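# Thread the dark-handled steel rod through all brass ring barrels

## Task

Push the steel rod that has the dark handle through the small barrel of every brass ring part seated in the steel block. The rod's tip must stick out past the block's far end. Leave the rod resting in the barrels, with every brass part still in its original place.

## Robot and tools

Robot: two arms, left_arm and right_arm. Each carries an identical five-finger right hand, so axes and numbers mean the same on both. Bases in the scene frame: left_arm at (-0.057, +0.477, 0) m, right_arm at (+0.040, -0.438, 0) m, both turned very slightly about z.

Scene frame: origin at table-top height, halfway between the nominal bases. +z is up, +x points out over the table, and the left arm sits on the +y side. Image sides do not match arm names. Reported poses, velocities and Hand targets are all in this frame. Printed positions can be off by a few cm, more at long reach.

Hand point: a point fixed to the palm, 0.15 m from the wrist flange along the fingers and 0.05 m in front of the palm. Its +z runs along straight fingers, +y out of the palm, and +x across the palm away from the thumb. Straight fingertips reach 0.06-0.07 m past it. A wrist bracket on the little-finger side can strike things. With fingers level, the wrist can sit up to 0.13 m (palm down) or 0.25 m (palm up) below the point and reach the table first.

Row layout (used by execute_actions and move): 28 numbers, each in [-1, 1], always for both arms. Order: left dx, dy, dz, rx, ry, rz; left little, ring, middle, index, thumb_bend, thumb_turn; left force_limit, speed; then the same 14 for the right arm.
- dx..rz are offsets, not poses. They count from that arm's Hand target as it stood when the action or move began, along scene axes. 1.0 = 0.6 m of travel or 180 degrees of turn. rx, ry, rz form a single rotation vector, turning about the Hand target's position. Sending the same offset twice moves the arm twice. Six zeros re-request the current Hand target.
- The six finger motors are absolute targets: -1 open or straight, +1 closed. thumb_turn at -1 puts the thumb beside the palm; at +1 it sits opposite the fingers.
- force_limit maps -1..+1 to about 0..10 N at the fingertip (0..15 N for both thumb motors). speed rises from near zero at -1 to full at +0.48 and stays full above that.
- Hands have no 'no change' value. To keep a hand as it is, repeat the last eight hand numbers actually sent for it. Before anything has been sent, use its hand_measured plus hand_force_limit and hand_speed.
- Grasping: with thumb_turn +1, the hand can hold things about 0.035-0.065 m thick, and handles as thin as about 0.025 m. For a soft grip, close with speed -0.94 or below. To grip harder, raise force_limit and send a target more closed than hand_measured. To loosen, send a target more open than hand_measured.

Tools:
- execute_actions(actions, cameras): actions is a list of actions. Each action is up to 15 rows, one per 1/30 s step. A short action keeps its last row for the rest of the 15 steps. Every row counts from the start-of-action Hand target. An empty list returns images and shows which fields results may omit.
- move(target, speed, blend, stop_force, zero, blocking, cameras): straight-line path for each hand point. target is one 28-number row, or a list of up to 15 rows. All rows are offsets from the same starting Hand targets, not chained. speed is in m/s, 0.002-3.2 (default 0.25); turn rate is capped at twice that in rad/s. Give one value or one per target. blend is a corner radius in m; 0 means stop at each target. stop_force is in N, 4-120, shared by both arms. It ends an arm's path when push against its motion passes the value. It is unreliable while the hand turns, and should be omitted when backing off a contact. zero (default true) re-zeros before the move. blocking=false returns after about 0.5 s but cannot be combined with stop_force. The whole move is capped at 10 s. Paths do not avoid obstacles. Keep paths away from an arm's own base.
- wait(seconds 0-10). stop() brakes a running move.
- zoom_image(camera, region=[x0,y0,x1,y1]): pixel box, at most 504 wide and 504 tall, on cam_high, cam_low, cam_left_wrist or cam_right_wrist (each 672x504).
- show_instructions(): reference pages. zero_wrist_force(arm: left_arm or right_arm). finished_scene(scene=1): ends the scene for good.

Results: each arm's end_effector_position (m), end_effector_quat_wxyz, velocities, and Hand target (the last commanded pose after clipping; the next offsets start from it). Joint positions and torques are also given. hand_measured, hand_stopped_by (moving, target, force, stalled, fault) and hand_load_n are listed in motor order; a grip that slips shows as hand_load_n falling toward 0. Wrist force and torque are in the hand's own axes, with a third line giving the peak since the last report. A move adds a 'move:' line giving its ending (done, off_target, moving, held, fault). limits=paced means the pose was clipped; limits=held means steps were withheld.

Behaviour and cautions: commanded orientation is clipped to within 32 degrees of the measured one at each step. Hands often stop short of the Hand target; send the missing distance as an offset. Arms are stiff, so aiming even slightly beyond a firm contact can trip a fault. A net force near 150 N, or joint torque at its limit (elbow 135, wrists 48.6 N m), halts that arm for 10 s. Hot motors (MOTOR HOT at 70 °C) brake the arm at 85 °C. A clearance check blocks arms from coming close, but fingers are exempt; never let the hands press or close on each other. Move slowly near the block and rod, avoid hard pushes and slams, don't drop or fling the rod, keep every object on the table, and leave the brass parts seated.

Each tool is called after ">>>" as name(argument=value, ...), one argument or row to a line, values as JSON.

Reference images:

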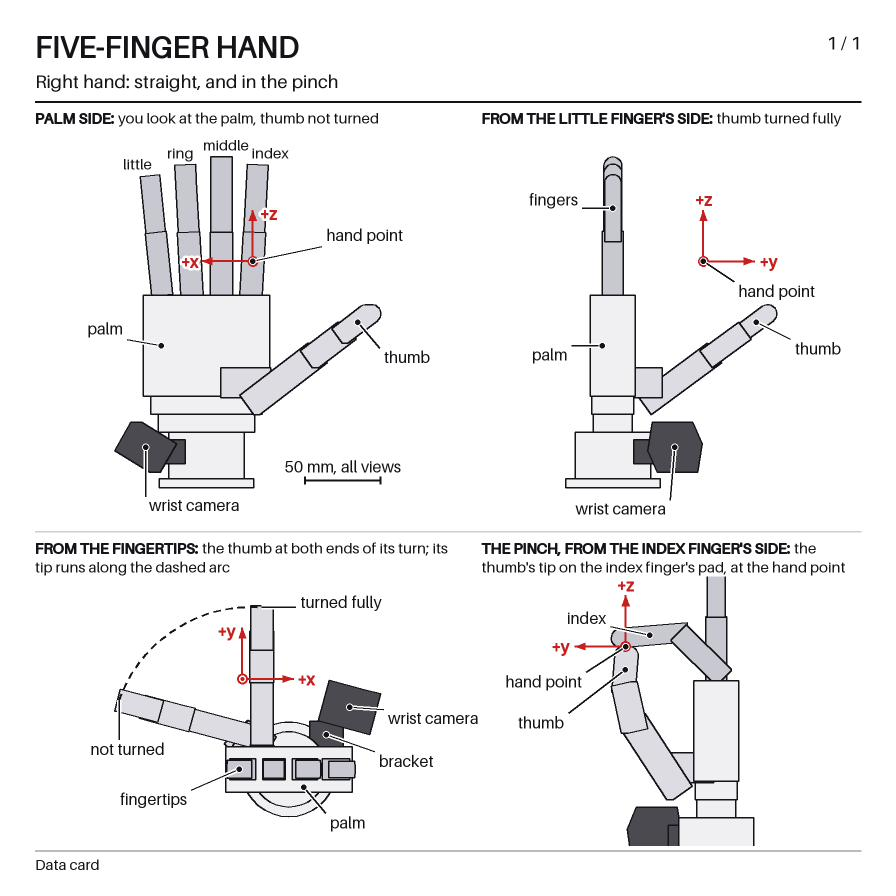

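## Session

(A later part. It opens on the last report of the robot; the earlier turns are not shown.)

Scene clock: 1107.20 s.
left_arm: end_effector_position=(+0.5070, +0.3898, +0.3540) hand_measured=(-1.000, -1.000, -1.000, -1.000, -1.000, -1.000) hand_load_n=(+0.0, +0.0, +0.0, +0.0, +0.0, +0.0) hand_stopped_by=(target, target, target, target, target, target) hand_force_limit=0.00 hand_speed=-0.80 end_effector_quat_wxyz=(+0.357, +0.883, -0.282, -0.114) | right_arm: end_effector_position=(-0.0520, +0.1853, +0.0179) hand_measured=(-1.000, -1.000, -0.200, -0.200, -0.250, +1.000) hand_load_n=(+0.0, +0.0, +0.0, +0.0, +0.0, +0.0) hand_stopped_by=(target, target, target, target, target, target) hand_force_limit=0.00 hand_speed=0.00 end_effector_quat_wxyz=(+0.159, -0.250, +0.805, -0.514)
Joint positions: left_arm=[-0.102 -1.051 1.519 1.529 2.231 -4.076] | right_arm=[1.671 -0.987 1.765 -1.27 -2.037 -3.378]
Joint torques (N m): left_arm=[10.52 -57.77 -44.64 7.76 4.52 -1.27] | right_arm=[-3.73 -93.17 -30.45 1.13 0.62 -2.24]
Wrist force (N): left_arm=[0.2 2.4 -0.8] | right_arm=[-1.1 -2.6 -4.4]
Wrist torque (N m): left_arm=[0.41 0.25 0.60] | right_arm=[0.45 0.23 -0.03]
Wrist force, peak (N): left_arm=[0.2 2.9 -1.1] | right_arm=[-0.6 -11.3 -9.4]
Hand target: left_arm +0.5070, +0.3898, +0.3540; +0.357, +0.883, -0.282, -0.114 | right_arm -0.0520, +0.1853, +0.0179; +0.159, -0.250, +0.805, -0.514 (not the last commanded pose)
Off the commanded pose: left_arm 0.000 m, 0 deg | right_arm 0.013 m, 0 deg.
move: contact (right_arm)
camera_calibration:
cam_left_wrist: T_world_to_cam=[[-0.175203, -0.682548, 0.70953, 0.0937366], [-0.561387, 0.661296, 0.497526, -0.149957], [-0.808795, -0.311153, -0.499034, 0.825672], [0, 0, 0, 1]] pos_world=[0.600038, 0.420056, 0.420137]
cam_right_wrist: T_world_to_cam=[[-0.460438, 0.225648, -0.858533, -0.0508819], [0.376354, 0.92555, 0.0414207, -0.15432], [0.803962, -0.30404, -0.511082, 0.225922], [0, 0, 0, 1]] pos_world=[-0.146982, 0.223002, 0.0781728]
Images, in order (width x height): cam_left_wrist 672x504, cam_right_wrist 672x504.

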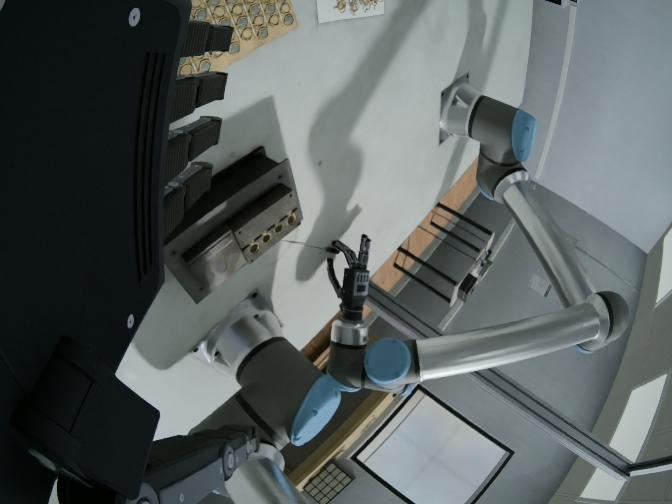

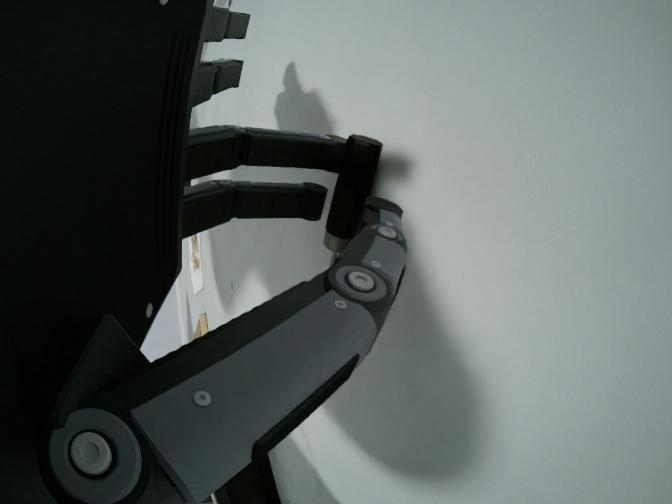

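>>> move(
  target=[
    [0, 0, 0, 0, 0, 0, -1, -1, -1, -1, -1, -1, 0, -0.8, 0, 0, 0.0025, 0, 0, 0, -1, -1, -0.2, -0.2, -0.25, 1, 0, 0],
    [0, 0, 0, 0, 0, 0, -1, -1, -1, -1, -1, -1, 0, -0.8, 0, 0, 0.0025, 0, 0, 0, -1, -1, 0.5, 0.5, -0.25, 1, -0.2, -0.94],
  ],
  speed=0.02,
  cameras=["cam_left_wrist", "cam_right_wrist"],
)

>>> zoom_image(
  camera="cam_right_wrist",
  region=[280, 110, 460, 290],
)

Scene clock: 1134.93 s.
left_arm: end_effector_position=(+0.5070, +0.3898, +0.3540) hand_measured=(-1.000, -1.000, -1.000, -1.000, -1.000, -1.000) hand_load_n=(+0.0, +0.0, +0.0, +0.0, +0.0, +0.0) hand_stopped_by=(target, target, target, target, target, target) hand_force_limit=0.00 hand_speed=-0.80 end_effector_quat_wxyz=(+0.357, +0.883, -0.282, -0.114) | right_arm: end_effector_position=(-0.0520, +0.1853, +0.0194) hand_measured=(-1.000, -1.000, +0.110, +0.166, -0.252, +1.000) hand_load_n=(+0.0, +0.0, +1.5, +4.5, +7.0, -3.5) hand_stopped_by=(target, target, force, force, target, target) hand_force_limit=-0.20 hand_speed=-0.94 end_effector_quat_wxyz=(+0.159, -0.250, +0.805, -0.514)
Joint positions: left_arm=[-0.102 -1.051 1.519 1.529 2.231 -4.076] | right_arm=[1.671 -0.989 1.764 -1.267 -2.037 -3.378]
Joint torques (N m): left_arm=[12 -57.67 -44.5 7.77 4.31 -0.87] | right_arm=[-6.88 -93.83 -33.6 -2.02 1.08 -2.08]
Wrist force (N): left_arm=[-0.2 2.6 -0.6] | right_arm=[-1.7 2.4 -0.6]
Wrist torque (N m): left_arm=[0.43 0.31 0.58] | right_arm=[0.20 0.14 0.06]
Wrist force, peak (N): left_arm=[-0.2 3.1 -0.7] | right_arm=[-1.3 -2.9 -4.7]
Hand target: left_arm +0.5070, +0.3898, +0.3540; +0.357, +0.883, -0.282, -0.114 | right_arm -0.0520, +0.1853, +0.0194; +0.159, -0.250, +0.805, -0.514
Off the commanded pose: left_arm 0.000 m, 0 deg | right_arm 0.000 m, 0 deg.
move: done
camera_calibration:
cam_left_wrist: T_world_to_cam=[[-0.175203, -0.682548, 0.70953, 0.0937366], [-0.561387, 0.661296, 0.497526, -0.149957], [-0.808795, -0.311153, -0.499034, 0.825672], [0, 0, 0, 1]] pos_world=[0.600038, 0.420056, 0.420137]
cam_right_wrist: T_world_to_cam=[[-0.46043, 0.225669, -0.858532, -0.0495976], [0.376364, 0.925545, 0.0414396, -0.154381], [0.803962, -0.30404, -0.511082, 0.226688], [0, 0, 0, 1]] pos_world=[-0.146982, 0.223002, 0.0796728]
Images, in order (width x height): cam_left_wrist 672x504, cam_right_wrist 672x504.

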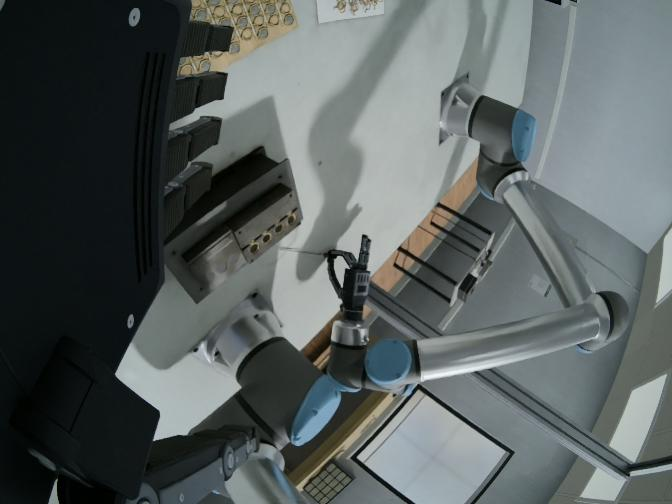

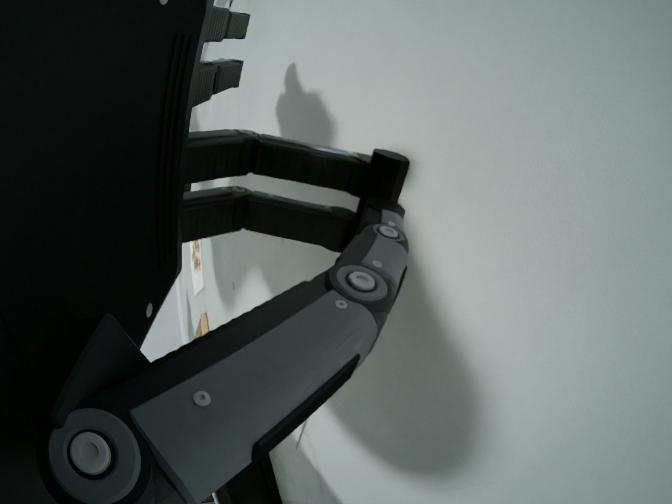

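Scaled by 2.800 from the camera's 672x504 image, which has a finer 960x720 frame.

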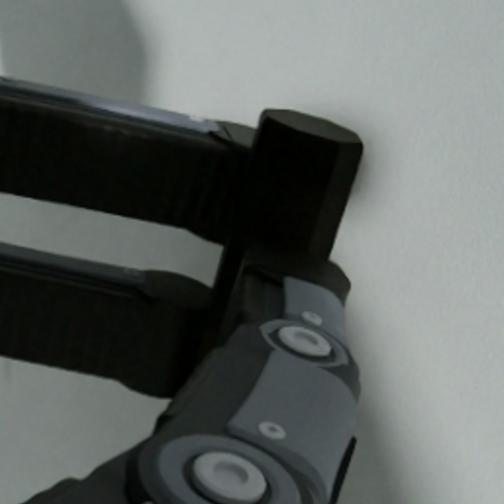

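>>> move(
  target=[
    [0, 0, 0, 0, 0, 0, -1, -1, -1, -1, -1, -1, 0, -0.8, 0, 0, 0, 0, 0, 0, -1, -1, 0.6, 0.6, -0.25, 1, 0.1, -0.94],
    [0, 0, 0, 0, 0, 0, -1, -1, -1, -1, -1, -1, 0, -0.8, 0, 0, 0.1, 0, 0, 0, -1, -1, 0.6, 0.6, -0.25, 1, 0.1, -0.94],
  ],
  speed=0.06,
  cameras=["cam_left_wrist", "cam_right_wrist", "cam_low"],
)

>>> zoom_image(
  camera="cam_right_wrist",
  region=[280, 110, 460, 290],
)

>>> zoom_image(
  camera="cam_left_wrist",
  region=[230, 190, 390, 310],
)

Scene clock: 1155.30 s.
left_arm: end_effector_position=(+0.5070, +0.3898, +0.3540) hand_measured=(-1.000, -1.000, -1.000, -1.000, -1.000, -1.000) hand_load_n=(+0.0, +0.0, +0.0, +0.0, +0.0, +0.0) hand_stopped_by=(target, target, target, target, target, target) hand_force_limit=0.00 hand_speed=-0.80 end_effector_quat_wxyz=(+0.357, +0.883, -0.282, -0.114) | right_arm: end_effector_position=(-0.0520, +0.1853, +0.0794) hand_measured=(-1.000, -1.000, +0.118, +0.170, -0.252, +1.000) hand_load_n=(+0.0, +0.0, +5.5, +5.5, +10.5, -2.5) hand_stopped_by=(target, target, force, force, target, target) hand_force_limit=0.10 hand_speed=-0.94 end_effector_quat_wxyz=(+0.159, -0.250, +0.805, -0.514)
Joint positions: left_arm=[-0.102 -1.051 1.519 1.529 2.231 -4.076] | right_arm=[1.671 -1.055 1.74 -1.176 -2.037 -3.378]
Joint torques (N m): left_arm=[11.45 -55.97 -43.69 7.92 3.91 -0.61] | right_arm=[-4.55 -95.08 -36.71 1.39 0.92 -1.69]
Wrist force (N): left_arm=[-0.2 2.2 -0.4] | right_arm=[-2.1 2.4 -1.1]
Wrist torque (N m): left_arm=[0.35 0.31 0.56] | right_arm=[0.24 0.20 0.03]
Wrist force, peak (N): left_arm=[-0.5 3.0 -1.1] | right_arm=[-1.7 3.2 -0.7]
Hand target: left_arm +0.5070, +0.3898, +0.3540; +0.357, +0.883, -0.282, -0.114 | right_arm -0.0520, +0.1853, +0.0794; +0.159, -0.250, +0.805, -0.514
Off the commanded pose: left_arm 0.000 m, 0 deg | right_arm 0.000 m, 0 deg.
move: done
camera_calibration:
cam_left_wrist: T_world_to_cam=[[-0.175203, -0.682548, 0.70953, 0.0937366], [-0.561387, 0.661296, 0.497526, -0.149957], [-0.808795, -0.311153, -0.499034, 0.825672], [0, 0, 0, 1]] pos_world=[0.600038, 0.420056, 0.420137]
cam_right_wrist: T_world_to_cam=[[-0.46047, 0.225568, -0.858537, 0.00184572], [0.376314, 0.925569, 0.0413465, -0.156863], [0.803962, -0.304041, -0.511082, 0.257302], [0, 0, 0, 1]] pos_world=[-0.146982, 0.223002, 0.139573]
Images, in order (width x height): cam_low 672x504, cam_left_wrist 672x504, cam_right_wrist 672x504.

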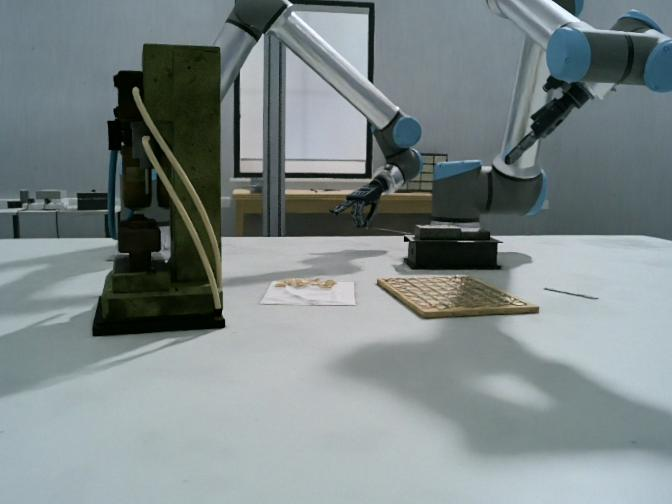

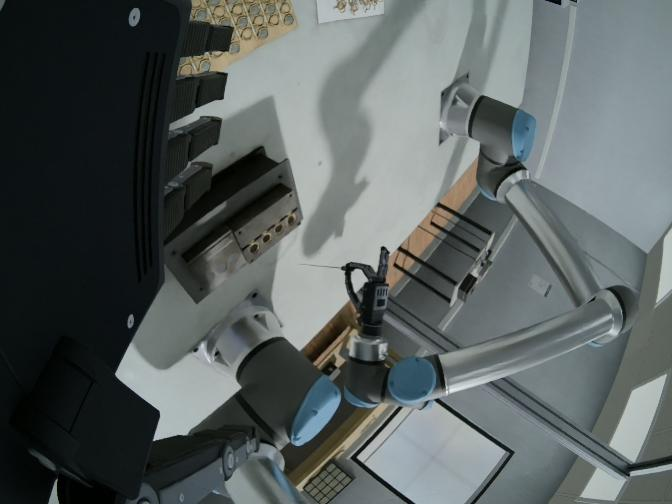

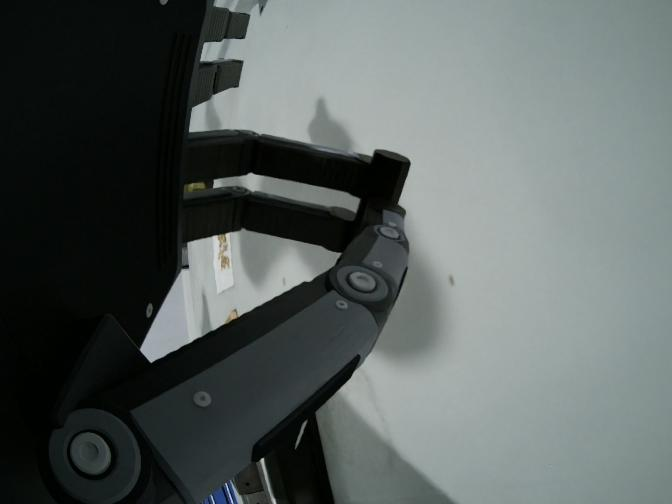

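Scaled by 2.800 from the camera's 672x504 image, which has a finer 960x720 frame.

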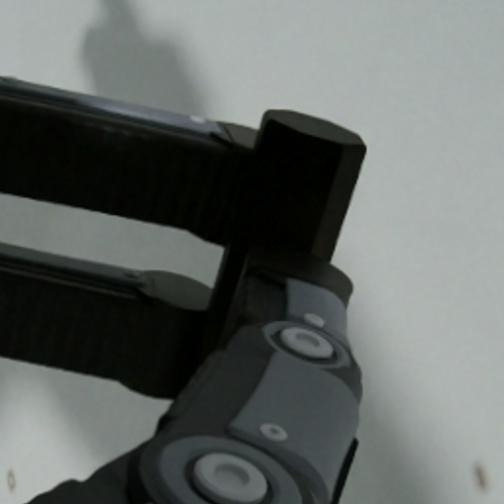

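Scaled by 3.150 from the camera's 672x504 image, which has a finer 960x720 frame.

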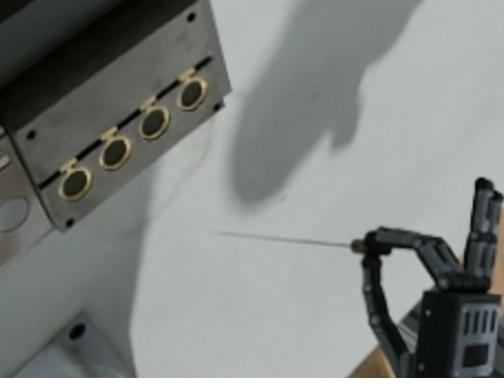

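>>> move(
  target=[
    [0, 0, 0, 0, 0, 0, -1, -1, -1, -1, -1, -1, 0, -0.8, 0, 0, 0.2, 0, 0, 0, -1, -1, 0.6, 0.6, -0.25, 1, 0.1, -0.94],
    [0, 0, 0, 0, 0, 0, -1, -1, -1, -1, -1, -1, 0, -0.8, 0.4575, -0.2405, 0.2, 0, 0, 0.272, -1, -1, 0.6, 0.6, -0.25, 1, 0.1, -0.94],
    [0, 0, 0, 0, 0, 0, -1, -1, -1, -1, -1, -1, 0, -0.8, 0.4575, -0.2405, 0.134, 0, 0, 0.272, -1, -1, 0.6, 0.6, -0.25, 1, 0.1, -0.94],
  ],
  speed=0.15,
  blend=0.03,
  cameras=["all"],
)

>>> zoom_image(
  camera="cam_right_wrist",
  region=[200, 200, 500, 500],
)

>>> zoom_image(
  camera="cam_left_wrist",
  region=[230, 130, 410, 310],
)

Scene clock: 1225.10 s.
left_arm: end_effector_position=(+0.5070, +0.3898, +0.3540) hand_measured=(-1.000, -1.000, -1.000, -1.000, -1.000, -1.000) hand_load_n=(+0.0, +0.0, +0.0, +0.0, +0.0, +0.0) hand_stopped_by=(target, target, target, target, target, target) hand_force_limit=0.00 hand_speed=-0.80 end_effector_quat_wxyz=(+0.357, +0.883, -0.282, -0.114) | right_arm: end_effector_position=(+0.2225, +0.0410, +0.1598) hand_measured=(-1.000, -1.000, +0.118, +0.170, -0.252, +1.000) hand_load_n=(+0.0, +0.0, +5.5, +5.0, +10.5, -3.0) hand_stopped_by=(target, target, force, force, target, target) hand_force_limit=0.10 hand_speed=-0.94 end_effector_quat_wxyz=(+0.358, -0.561, +0.629, -0.401)
Joint positions: left_arm=[-0.102 -1.051 1.519 1.529 2.231 -4.076] | right_arm=[1.289 -1.464 2.554 -3.036 -2.671 -5.129]
Joint torques (N m): left_arm=[10.12 -57.59 -45.11 7.96 3.96 0.21] | right_arm=[-4.81 -23.26 -14.43 -6.16 0.17 -3.16]
Wrist force (N): left_arm=[-0.2 2.6 -0.6] | right_arm=[-1.5 2.7 -0.3]
Wrist torque (N m): left_arm=[0.42 0.31 0.57] | right_arm=[0.26 0.22 0.08]
Wrist force, peak (N): left_arm=[-0.2 3.1 -0.8] | right_arm=[-1.8 3.7 -0.2]
Hand target: left_arm +0.5070, +0.3898, +0.3540; +0.357, +0.883, -0.282, -0.114 | right_arm +0.2225, +0.0410, +0.1598; +0.358, -0.561, +0.629, -0.401
Off the commanded pose: left_arm 0.000 m, 0 deg | right_arm 0.000 m, 0 deg.
move: done; blend cut to 0.0198 m at target 2
camera_calibration:
cam_left_wrist: T_world_to_cam=[[-0.175203, -0.682548, 0.70953, 0.0937366], [-0.561387, 0.661296, 0.497526, -0.149957], [-0.808795, -0.311153, -0.499034, 0.825672], [0, 0, 0, 1]] pos_world=[0.600038, 0.420056, 0.420137]
cam_right_wrist: T_world_to_cam=[[-0.472538, -0.199043, -0.858539, 0.249991], [-0.450848, 0.891639, 0.0414289, 0.0554655], [0.757261, 0.406647, -0.511071, 0.0151509], [0, 0, 0, 1]] pos_world=[0.131664, -0.00585731, 0.220073]

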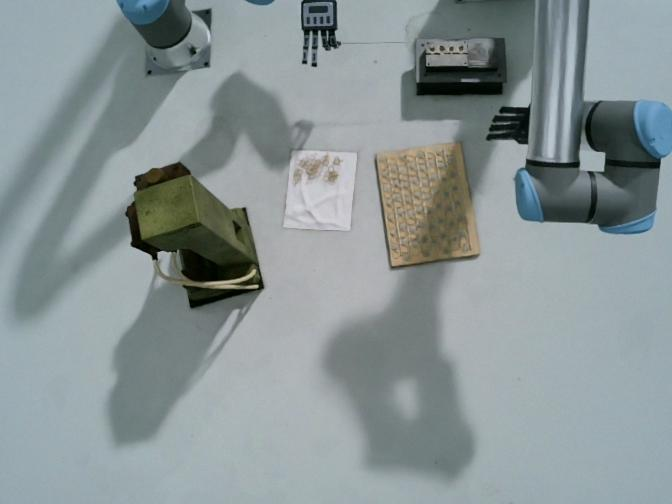

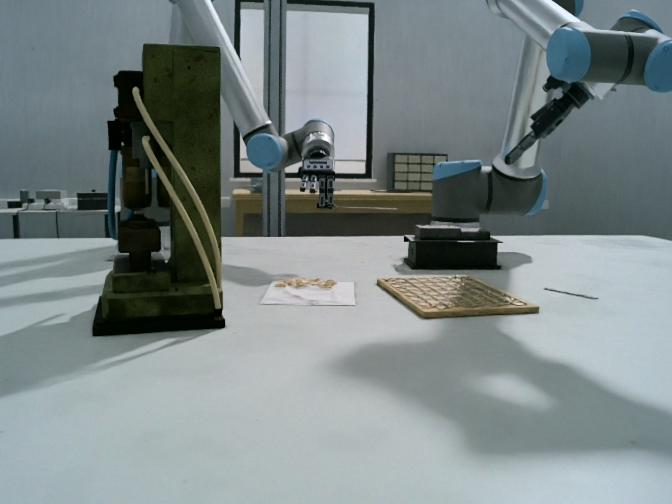

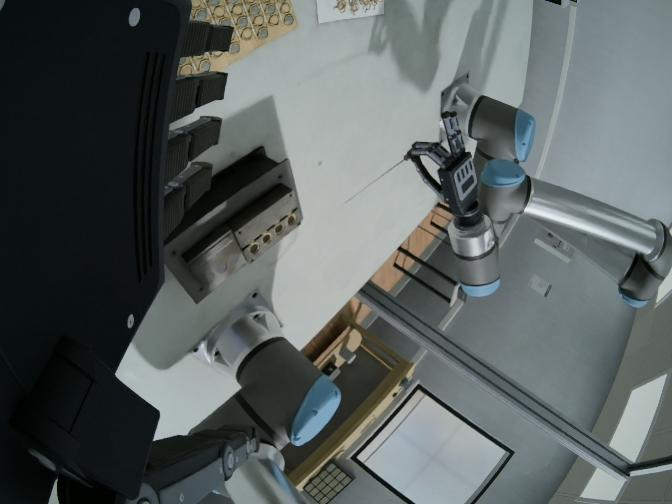

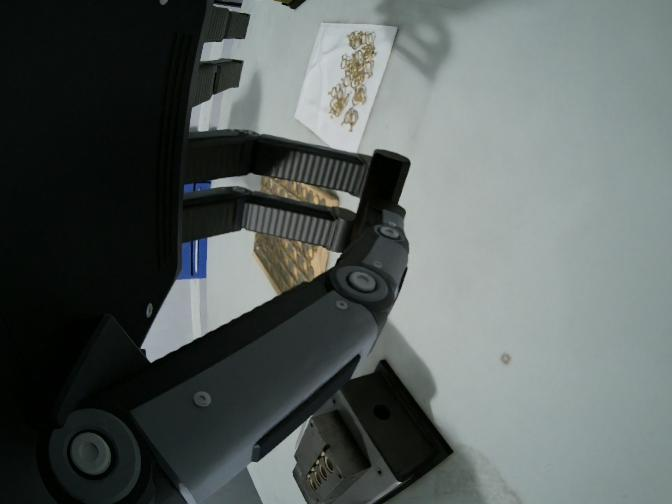

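Scaled by 1.680 from the camera's 672x504 image, which has a finer 960x720 frame.

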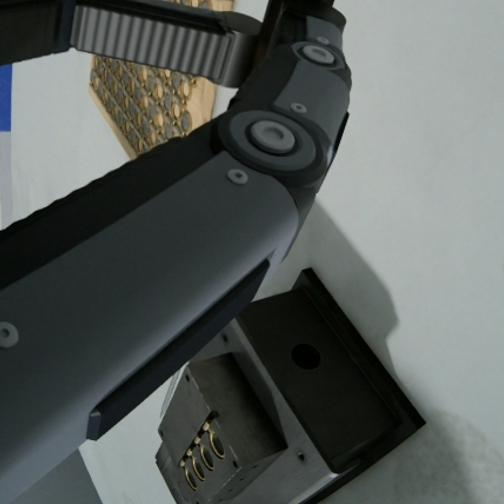

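Scaled by 2.800 from the camera's 672x504 image, which has a finer 960x720 frame.

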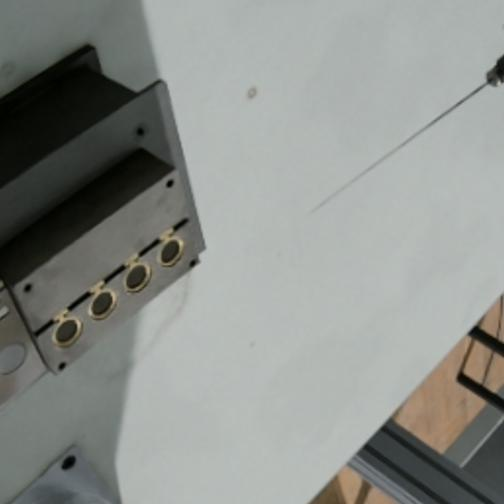

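>>> move(
  target=[-0.2317, -0.2167, -0.335, -0.0216, 0.0257, -0.162, -1, -1, -1, -1, -1, -1, 0, -0.8, 0, 0, 0, 0, 0, 0, -1, -1, 0.6, 0.6, -0.25, 1, 0.1, -0.94],
  speed=0.2,
  cameras=["cam_left_wrist"],
)

Scene clock: 1372.80 s.
left_arm: end_effector_position=(+0.3680, +0.2598, +0.1530) hand_measured=(-1.000, -1.000, -1.000, -1.000, -1.000, -1.000) hand_load_n=(+0.0, +0.0, +0.0, +0.0, +0.0, +0.5) hand_stopped_by=(target, target, target, target, target, target) hand_force_limit=0.00 hand_speed=-0.80 end_effector_quat_wxyz=(+0.357, +0.766, -0.484, -0.226) | right_arm: end_effector_position=(+0.2225, +0.0410, +0.1598) hand_measured=(-1.000, -1.000, +0.118, +0.170, -0.252, +1.000) hand_load_n=(+0.0, +0.0, +5.5, +5.0, +10.5, -3.0) hand_stopped_by=(target, target, force, force, target, target) hand_force_limit=0.10 hand_speed=-0.94 end_effector_quat_wxyz=(+0.358, -0.561, +0.629, -0.401)
Joint positions: left_arm=[-0.444 -0.882 1.777 1.305 2.223 -3.839] | right_arm=[1.289 -1.464 2.554 -3.036 -2.671 -5.129]
Joint torques (N m): left_arm=[-8.57 -60.21 -11.1 1.03 4.31 3.09] | right_arm=[-6.89 -21.56 -14.25 -6.24 0.56 -2.15]
Wrist force (N): left_arm=[-0.4 2.5 -0.6] | right_arm=[-1.4 2.6 0.1]
Wrist torque (N m): left_arm=[0.40 0.30 0.35] | right_arm=[0.21 0.19 0.08]
Wrist force, peak (N): left_arm=[0.1 2.4 -2.4] | right_arm=[-1.7 2.7 -0.2]
Hand target: left_arm +0.3680, +0.2597, +0.1530; +0.357, +0.766, -0.484, -0.226 | right_arm +0.2225, +0.0410, +0.1598; +0.358, -0.561, +0.629, -0.401
Off the commanded pose: left_arm 0.000 m, 0 deg | right_arm 0.000 m, 0 deg.
move: done
camera_calibration:
cam_left_wrist: T_world_to_cam=[[-0.415837, -0.477209, 0.774177, 0.148546], [-0.121975, 0.872843, 0.472511, -0.254916], [-0.901222, 0.102058, -0.421168, 0.487274], [0, 0, 0, 1]] pos_world=[0.46982, 0.243659, 0.210674]
Images, in order (width x height): cam_left_wrist 672x504.

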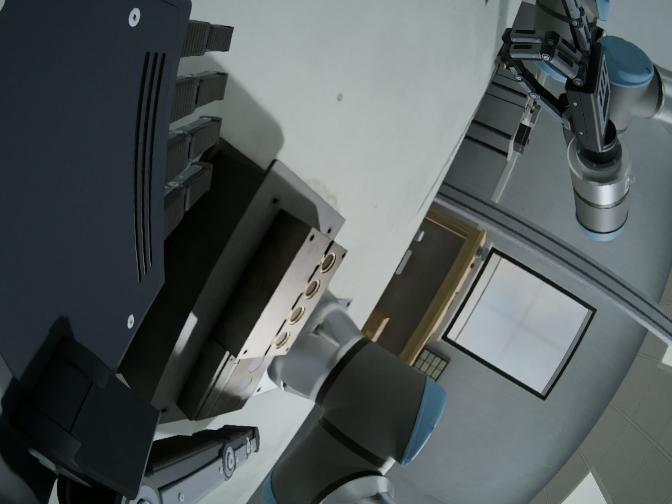

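>>> zoom_image(
  camera="cam_left_wrist",
  region=[220, 170, 380, 360],
)

>>> zoom_image(
  camera="cam_left_wrist",
  region=[300, 220, 360, 280],
)

>>> zoom_image(
  camera="cam_left_wrist",
  region=[380, 10, 600, 170],
)

Scaled by 2.653 from the camera's 672x504 image, which has a finer 960x720 frame.

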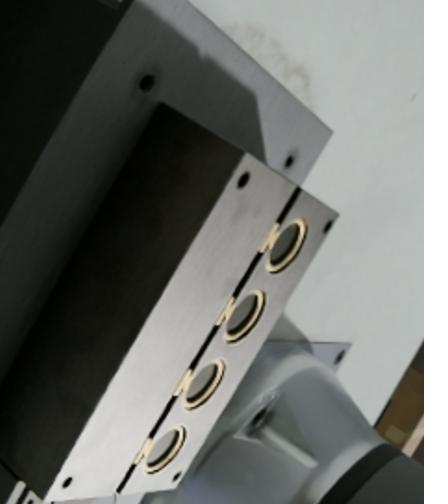

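Scaled by 8.400 from the camera's 672x504 image, which has a finer 960x720 frame.

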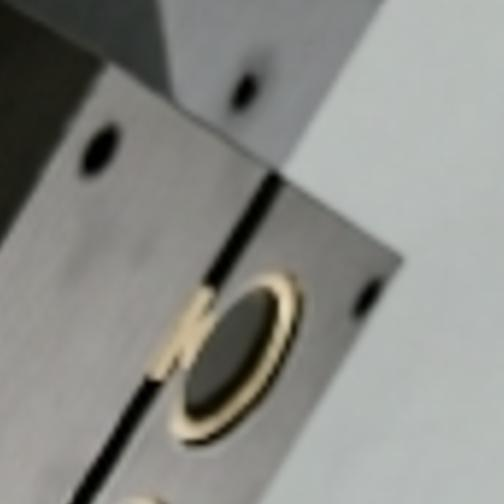

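Scaled by 2.291 from the camera's 672x504 image, which has a finer 960x720 frame.

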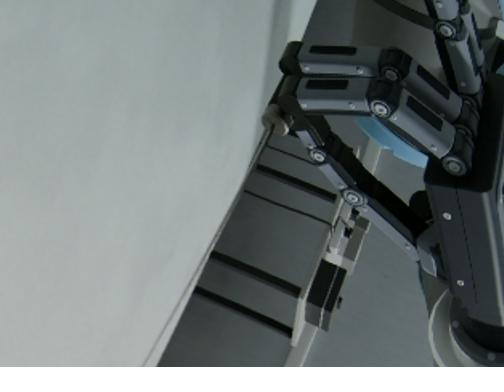

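>>> zoom_image(
  camera="cam_left_wrist",
  region=[400, 100, 520, 220],
)

Scaled by 4.200 from the camera's 672x504 image, which has a finer 960x720 frame.

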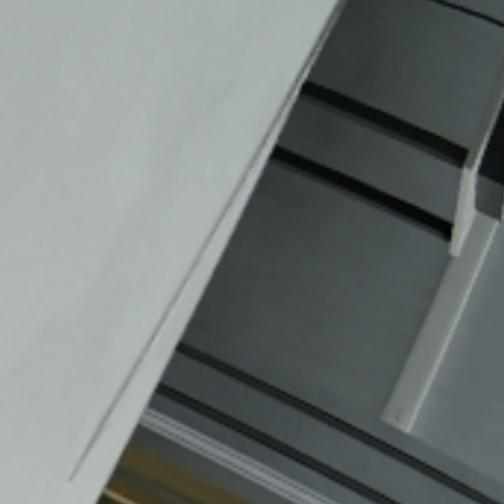

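>>> move(
  target=[0, 0, 0, 0, 0, 0, -1, -1, -1, -1, -1, -1, 0, -0.8, 0.005, 0.0583, -0.0533, 0, 0, 0, -1, -1, 0.6, 0.6, -0.25, 1, 0.1, -0.94],
  speed=0.1,
  cameras=["cam_left_wrist", "cam_right_wrist"],
)

>>> zoom_image(
  camera="cam_left_wrist",
  region=[300, 180, 400, 280],
)

>>> zoom_image(
  camera="cam_right_wrist",
  region=[220, 350, 380, 504],
)

Scene clock: 1468.17 s.
left_arm: end_effector_position=(+0.3680, +0.2597, +0.1530) hand_measured=(-1.000, -1.000, -1.000, -1.000, -1.000, -1.000) hand_load_n=(+0.0, +0.0, +0.0, +0.0, +0.0, +0.0) hand_stopped_by=(target, target, target, target, target, target) hand_force_limit=0.00 hand_speed=-0.80 end_effector_quat_wxyz=(+0.357, +0.766, -0.484, -0.226) | right_arm: end_effector_position=(+0.2255, +0.0759, +0.1279) hand_measured=(-1.000, -1.000, +0.118, +0.170, -0.252, +1.000) hand_load_n=(+0.0, +0.0, +5.5, +5.5, +10.5, -3.0) hand_stopped_by=(target, target, force, force, target, target) hand_force_limit=0.10 hand_speed=-0.94 end_effector_quat_wxyz=(+0.358, -0.561, +0.629, -0.401)
Joint positions: left_arm=[-0.444 -0.882 1.777 1.305 2.223 -3.839] | right_arm=[1.305 -1.347 2.505 -3.075 -2.677 -5.097]
Joint torques (N m): left_arm=[-7.52 -58.9 -12.07 1 4.08 2.42] | right_arm=[13.45 -32.87 -26.67 -6.3 -4.89 2.84]
Wrist force (N): left_arm=[-0.2 2.4 -0.9] | right_arm=[-1.1 2.1 -0.4]
Wrist torque (N m): left_arm=[0.41 0.28 0.35] | right_arm=[0.13 0.18 -0.25]
Wrist force, peak (N): left_arm=[0.1 2.7 -1.2] | right_arm=[-2.4 2.8 0.1]
Hand target: left_arm +0.3680, +0.2597, +0.1530; +0.357, +0.766, -0.484, -0.226 | right_arm +0.2255, +0.0759, +0.1278; +0.358, -0.561, +0.629, -0.401
Off the commanded pose: left_arm 0.000 m, 0 deg | right_arm 0.000 m, 0 deg.
move: done
camera_calibration:
cam_left_wrist: T_world_to_cam=[[-0.415886, -0.477169, 0.774176, 0.148588], [-0.121879, 0.872854, 0.472516, -0.25483], [-0.901213, 0.102157, -0.421164, 0.487212], [0, 0, 0, 1]] pos_world=[0.469819, 0.243559, 0.210574]
cam_right_wrist: T_world_to_cam=[[-0.472528, -0.199114, -0.858528, 0.230881], [-0.450981, 0.891571, 0.0414394, 0.0270442], [0.757188, 0.406761, -0.511089, -0.0176575], [0, 0, 0, 1]] pos_world=[0.134664, 0.0290422, 0.188073]
Images, in order (width x height): cam_left_wrist 672x504, cam_right_wrist 672x504.

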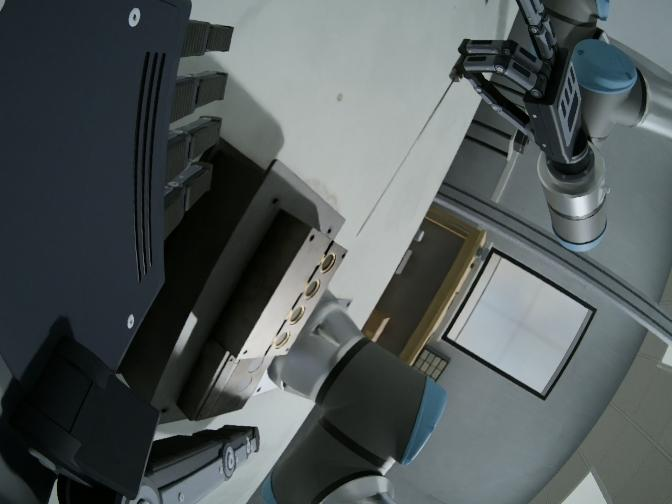

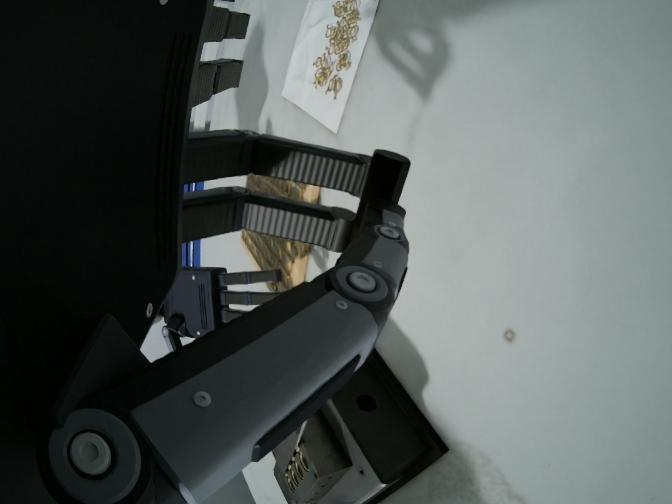

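Scaled by 5.040 from the camera's 672x504 image, which has a finer 960x720 frame.

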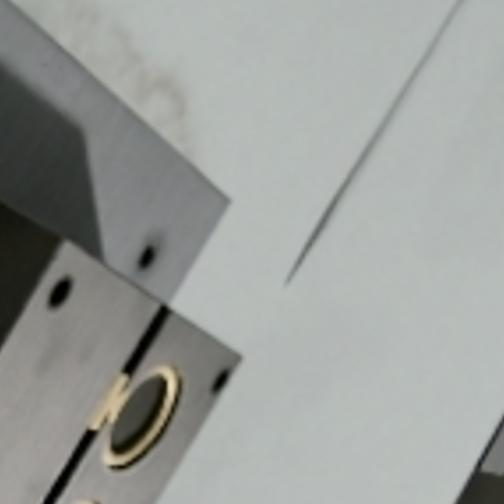

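Scaled by 3.150 from the camera's 672x504 image, which has a finer 960x720 frame.

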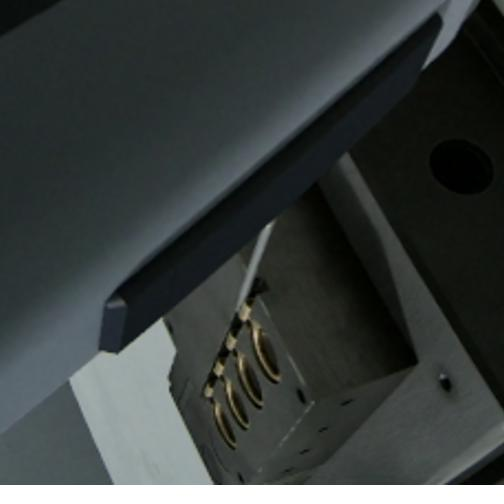

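>>> move(
  target=[0, 0, 0, 0, 0, 0, -1, -1, -1, -1, -1, -1, 0, -0.8, 0.015, 0, -0.0067, 0, 0, 0, -1, -1, 0.6, 0.6, -0.25, 1, 0.1, -0.94],
  speed=0.1,
  cameras=["cam_left_wrist", "cam_right_wrist"],
)

>>> zoom_image(
  camera="cam_left_wrist",
  region=[310, 200, 380, 270],
)

>>> zoom_image(
  camera="cam_right_wrist",
  region=[260, 400, 350, 490],
)

Scene clock: 1560.90 s.
left_arm: end_effector_position=(+0.3680, +0.2597, +0.1530) hand_measured=(-1.000, -1.000, -1.000, -1.000, -1.000, -1.000) hand_load_n=(+0.0, +0.0, -0.5, +0.0, +0.0, +0.0) hand_stopped_by=(target, target, target, target, target, target) hand_force_limit=0.00 hand_speed=-0.80 end_effector_quat_wxyz=(+0.357, +0.766, -0.484, -0.226) | right_arm: end_effector_position=(+0.2345, +0.0759, +0.1238) hand_measured=(-1.000, -1.000, +0.118, +0.170, -0.252, +1.000) hand_load_n=(+0.0, +0.0, +5.5, +5.5, +10.5, -3.0) hand_stopped_by=(target, target, force, force, target, target) hand_force_limit=0.10 hand_speed=-0.94 end_effector_quat_wxyz=(+0.358, -0.561, +0.629, -0.401)
Joint positions: left_arm=[-0.444 -0.882 1.777 1.305 2.223 -3.839] | right_arm=[1.287 -1.326 2.506 -3.13 -2.67 -5.134]
Joint torques (N m): left_arm=[-6.9 -60.14 -12.37 1.02 4.11 2.37] | right_arm=[-5.13 -26.57 -11.37 -6.54 0.37 -2.35]
Wrist force (N): left_arm=[-0.3 2.7 -0.6] | right_arm=[-2.0 2.4 -0.1]
Wrist torque (N m): left_arm=[0.43 0.29 0.36] | right_arm=[0.15 0.27 0.06]
Wrist force, peak (N): left_arm=[-0.7 2.8 -0.6] | right_arm=[-1.7 2.8 -0.6]
Hand target: left_arm +0.3680, +0.2597, +0.1530; +0.357, +0.766, -0.484, -0.226 | right_arm +0.2345, +0.0759, +0.1238; +0.358, -0.561, +0.629, -0.401
Off the commanded pose: left_arm 0.000 m, 0 deg | right_arm 0.000 m, 0 deg.
move: done
camera_calibration:
cam_left_wrist: T_world_to_cam=[[-0.415886, -0.477169, 0.774176, 0.148588], [-0.121879, 0.872854, 0.472516, -0.25483], [-0.901213, 0.102157, -0.421164, 0.487212], [0, 0, 0, 1]] pos_world=[0.469819, 0.243559, 0.210574]
cam_right_wrist: T_world_to_cam=[[-0.472543, -0.199121, -0.858518, 0.23172], [-0.450913, 0.891607, 0.0413943, 0.0311767], [0.757219, 0.406678, -0.511109, -0.0265554], [0, 0, 0, 1]] pos_world=[0.143664, 0.0291426, 0.184073]
Images, in order (width x height): cam_left_wrist 672x504, cam_right_wrist 672x504.

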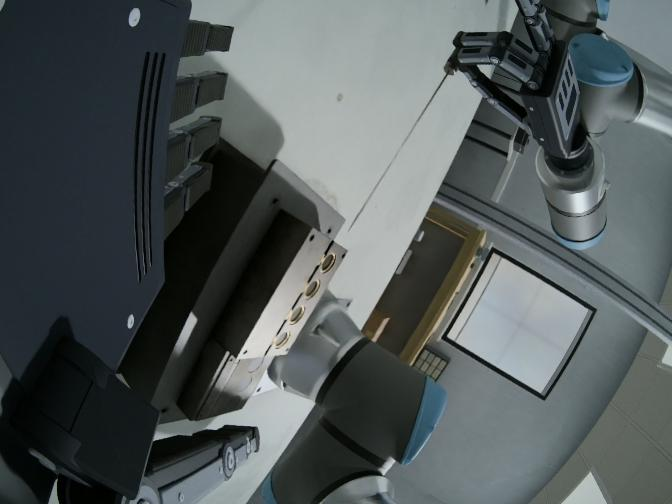

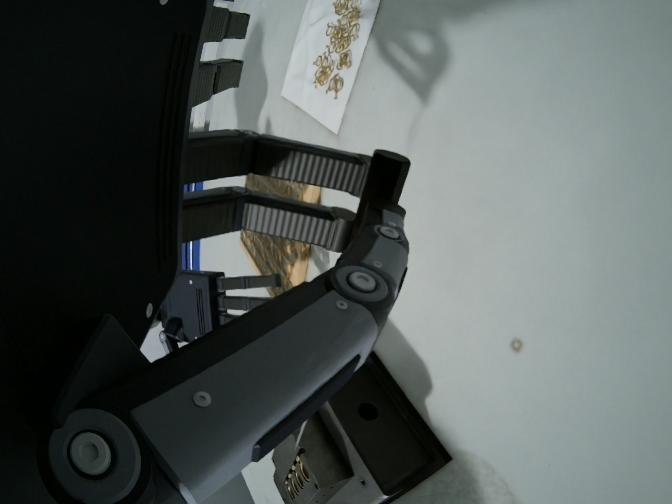

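Scaled by 7.200 from the camera's 672x504 image, which has a finer 960x720 frame.

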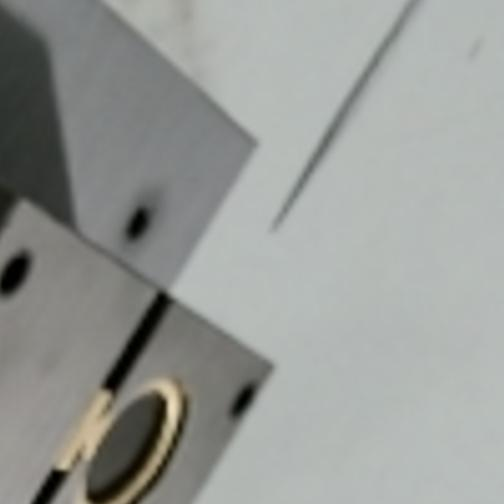

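Scaled by 5.600 from the camera's 672x504 image, which has a finer 960x720 frame.

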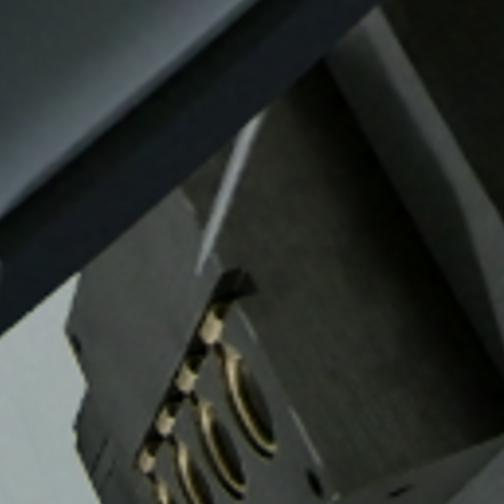

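>>> move(
  target=[0, 0, 0, 0, 0, 0, -1, -1, -1, -1, -1, -1, 0, -0.8, 0.0015, 0, -0.0167, 0.01214, -0.00138, 0, -1, -1, 0.6, 0.6, -0.25, 1, 0.1, -0.94],
  speed=0.05,
  cameras=["cam_left_wrist", "cam_right_wrist"],
)

>>> zoom_image(
  camera="cam_left_wrist",
  region=[310, 200, 380, 270],
)

>>> zoom_image(
  camera="cam_left_wrist",
  region=[330, 50, 460, 250],
)

>>> zoom_image(
  camera="cam_right_wrist",
  region=[260, 400, 350, 490],
)

Scene clock: 1648.40 s.
left_arm: end_effector_position=(+0.3680, +0.2597, +0.1530) hand_measured=(-1.000, -1.000, -1.000, -1.000, -1.000, -1.000) hand_load_n=(+0.0, +0.0, +0.0, +0.0, +0.0, +0.0) hand_stopped_by=(target, target, target, target, target, target) hand_force_limit=0.00 hand_speed=-0.80 end_effector_quat_wxyz=(+0.357, +0.766, -0.484, -0.226) | right_arm: end_effector_position=(+0.2354, +0.0759, +0.1138) hand_measured=(-1.000, -1.000, +0.118, +0.170, -0.252, +1.000) hand_load_n=(+0.0, +0.0, +5.5, +5.0, +10.5, -3.0) hand_stopped_by=(target, target, force, force, target, target) hand_force_limit=0.10 hand_speed=-0.94 end_effector_quat_wxyz=(+0.370, -0.553, +0.636, -0.391)
Joint positions: left_arm=[-0.444 -0.882 1.777 1.305 2.223 -3.839] | right_arm=[1.282 -1.29 2.519 -3.219 -2.662 -5.136]
Joint torques (N m): left_arm=[-7.37 -56.87 -12.74 1.43 4.14 2.67] | right_arm=[-6.27 -29.9 -8.87 -6.29 0.71 -2.71]
Wrist force (N): left_arm=[-0.2 2.4 -0.7] | right_arm=[-1.5 2.4 -0.3]
Wrist torque (N m): left_arm=[0.40 0.27 0.36] | right_arm=[0.16 0.20 0.07]
Wrist force, peak (N): left_arm=[-0.6 2.8 -0.9] | right_arm=[-2.2 2.6 0.0]
Hand target: left_arm +0.3680, +0.2597, +0.1530; +0.357, +0.766, -0.484, -0.226 | right_arm +0.2354, +0.0759, +0.1138; +0.370, -0.553, +0.636, -0.391
Off the commanded pose: left_arm 0.000 m, 0 deg | right_arm 0.000 m, 0 deg.
move: done
camera_calibration:
cam_left_wrist: T_world_to_cam=[[-0.415886, -0.477169, 0.774176, 0.148588], [-0.121879, 0.872854, 0.472516, -0.25483], [-0.901213, 0.102157, -0.421164, 0.487212], [0, 0, 0, 1]] pos_world=[0.469819, 0.243559, 0.210574]
cam_right_wrist: T_world_to_cam=[[-0.468814, -0.16619, -0.867522, 0.221212], [-0.451114, 0.889443, 0.0733954, 0.0285751], [0.759414, 0.425761, -0.491954, -0.0365419], [0, 0, 0, 1]] pos_world=[0.144348, 0.0269054, 0.171832]
Images, in order (width x height): cam_left_wrist 672x504, cam_right_wrist 672x504.

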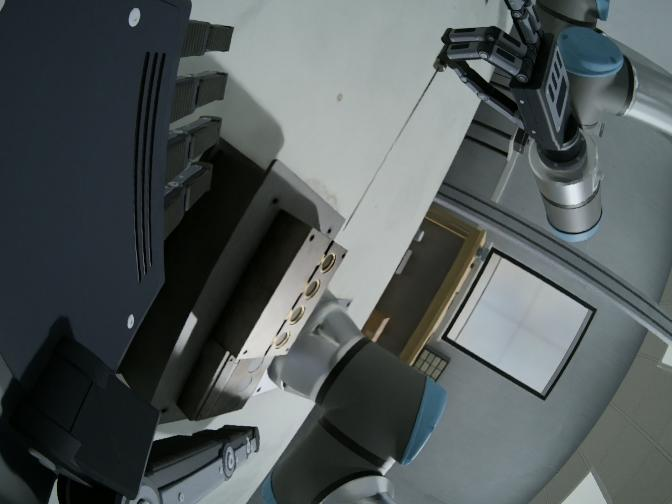

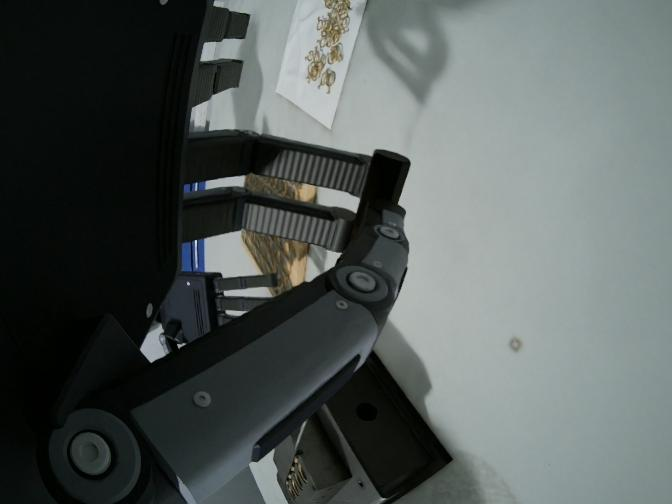

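Scaled by 7.200 from the camera's 672x504 image, which has a finer 960x720 frame.

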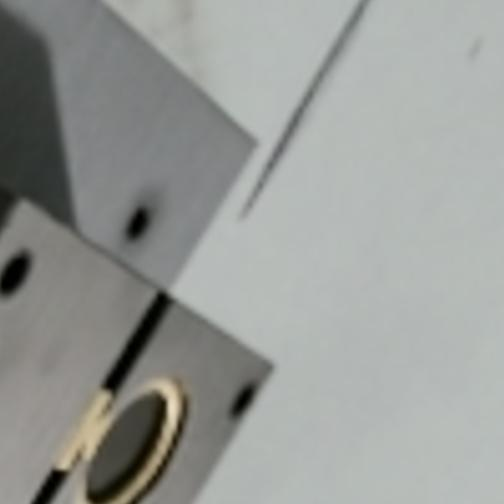

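Scaled by 2.520 from the camera's 672x504 image, which has a finer 960x720 frame.

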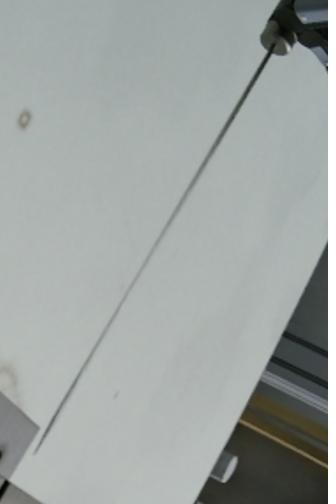

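Scaled by 5.600 from the camera's 672x504 image, which has a finer 960x720 frame.

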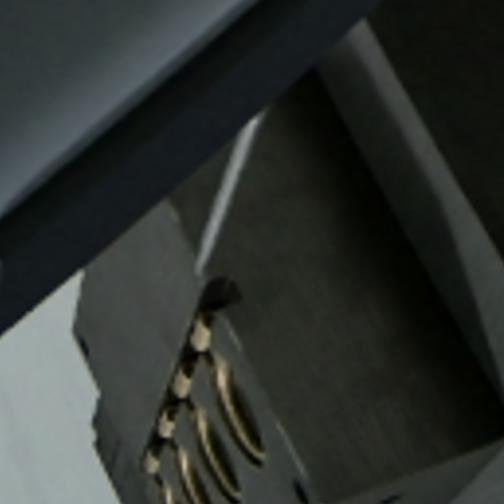

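>>> zoom_image(
  camera="cam_left_wrist",
  region=[250, 230, 350, 380],
)

>>> zoom_image(
  camera="cam_right_wrist",
  region=[270, 430, 340, 500],
)

Scaled by 3.360 from the camera's 672x504 image, which has a finer 960x720 frame.

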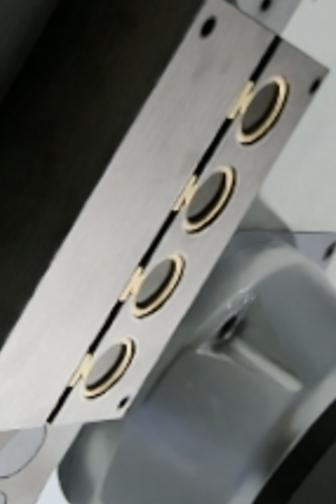

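Scaled by 7.200 from the camera's 672x504 image, which has a finer 960x720 frame.

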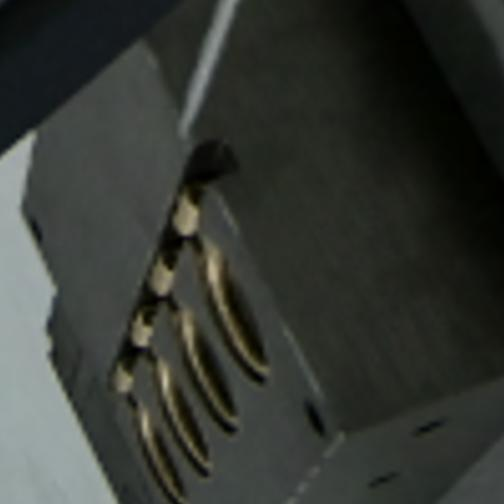

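>>> zoom_image(
  camera="cam_left_wrist",
  region=[305, 235, 345, 275],
)

>>> zoom_image(
  camera="cam_right_wrist",
  region=[280, 440, 320, 480],
)

Scaled by 12.600 from the camera's 672x504 image, which has a finer 960x720 frame.

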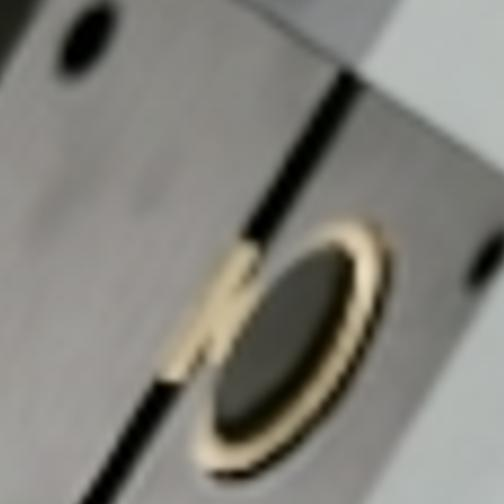

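Scaled by 12.600 from the camera's 672x504 image, which has a finer 960x720 frame.

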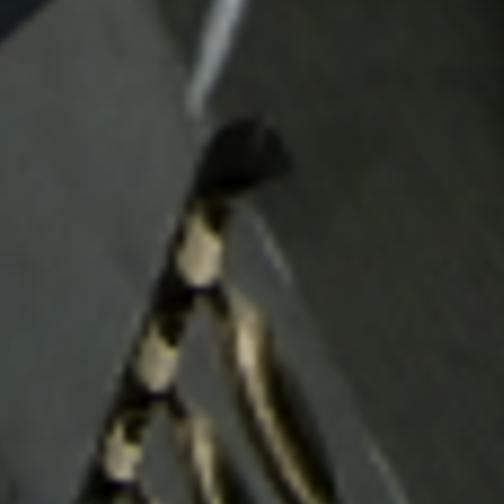

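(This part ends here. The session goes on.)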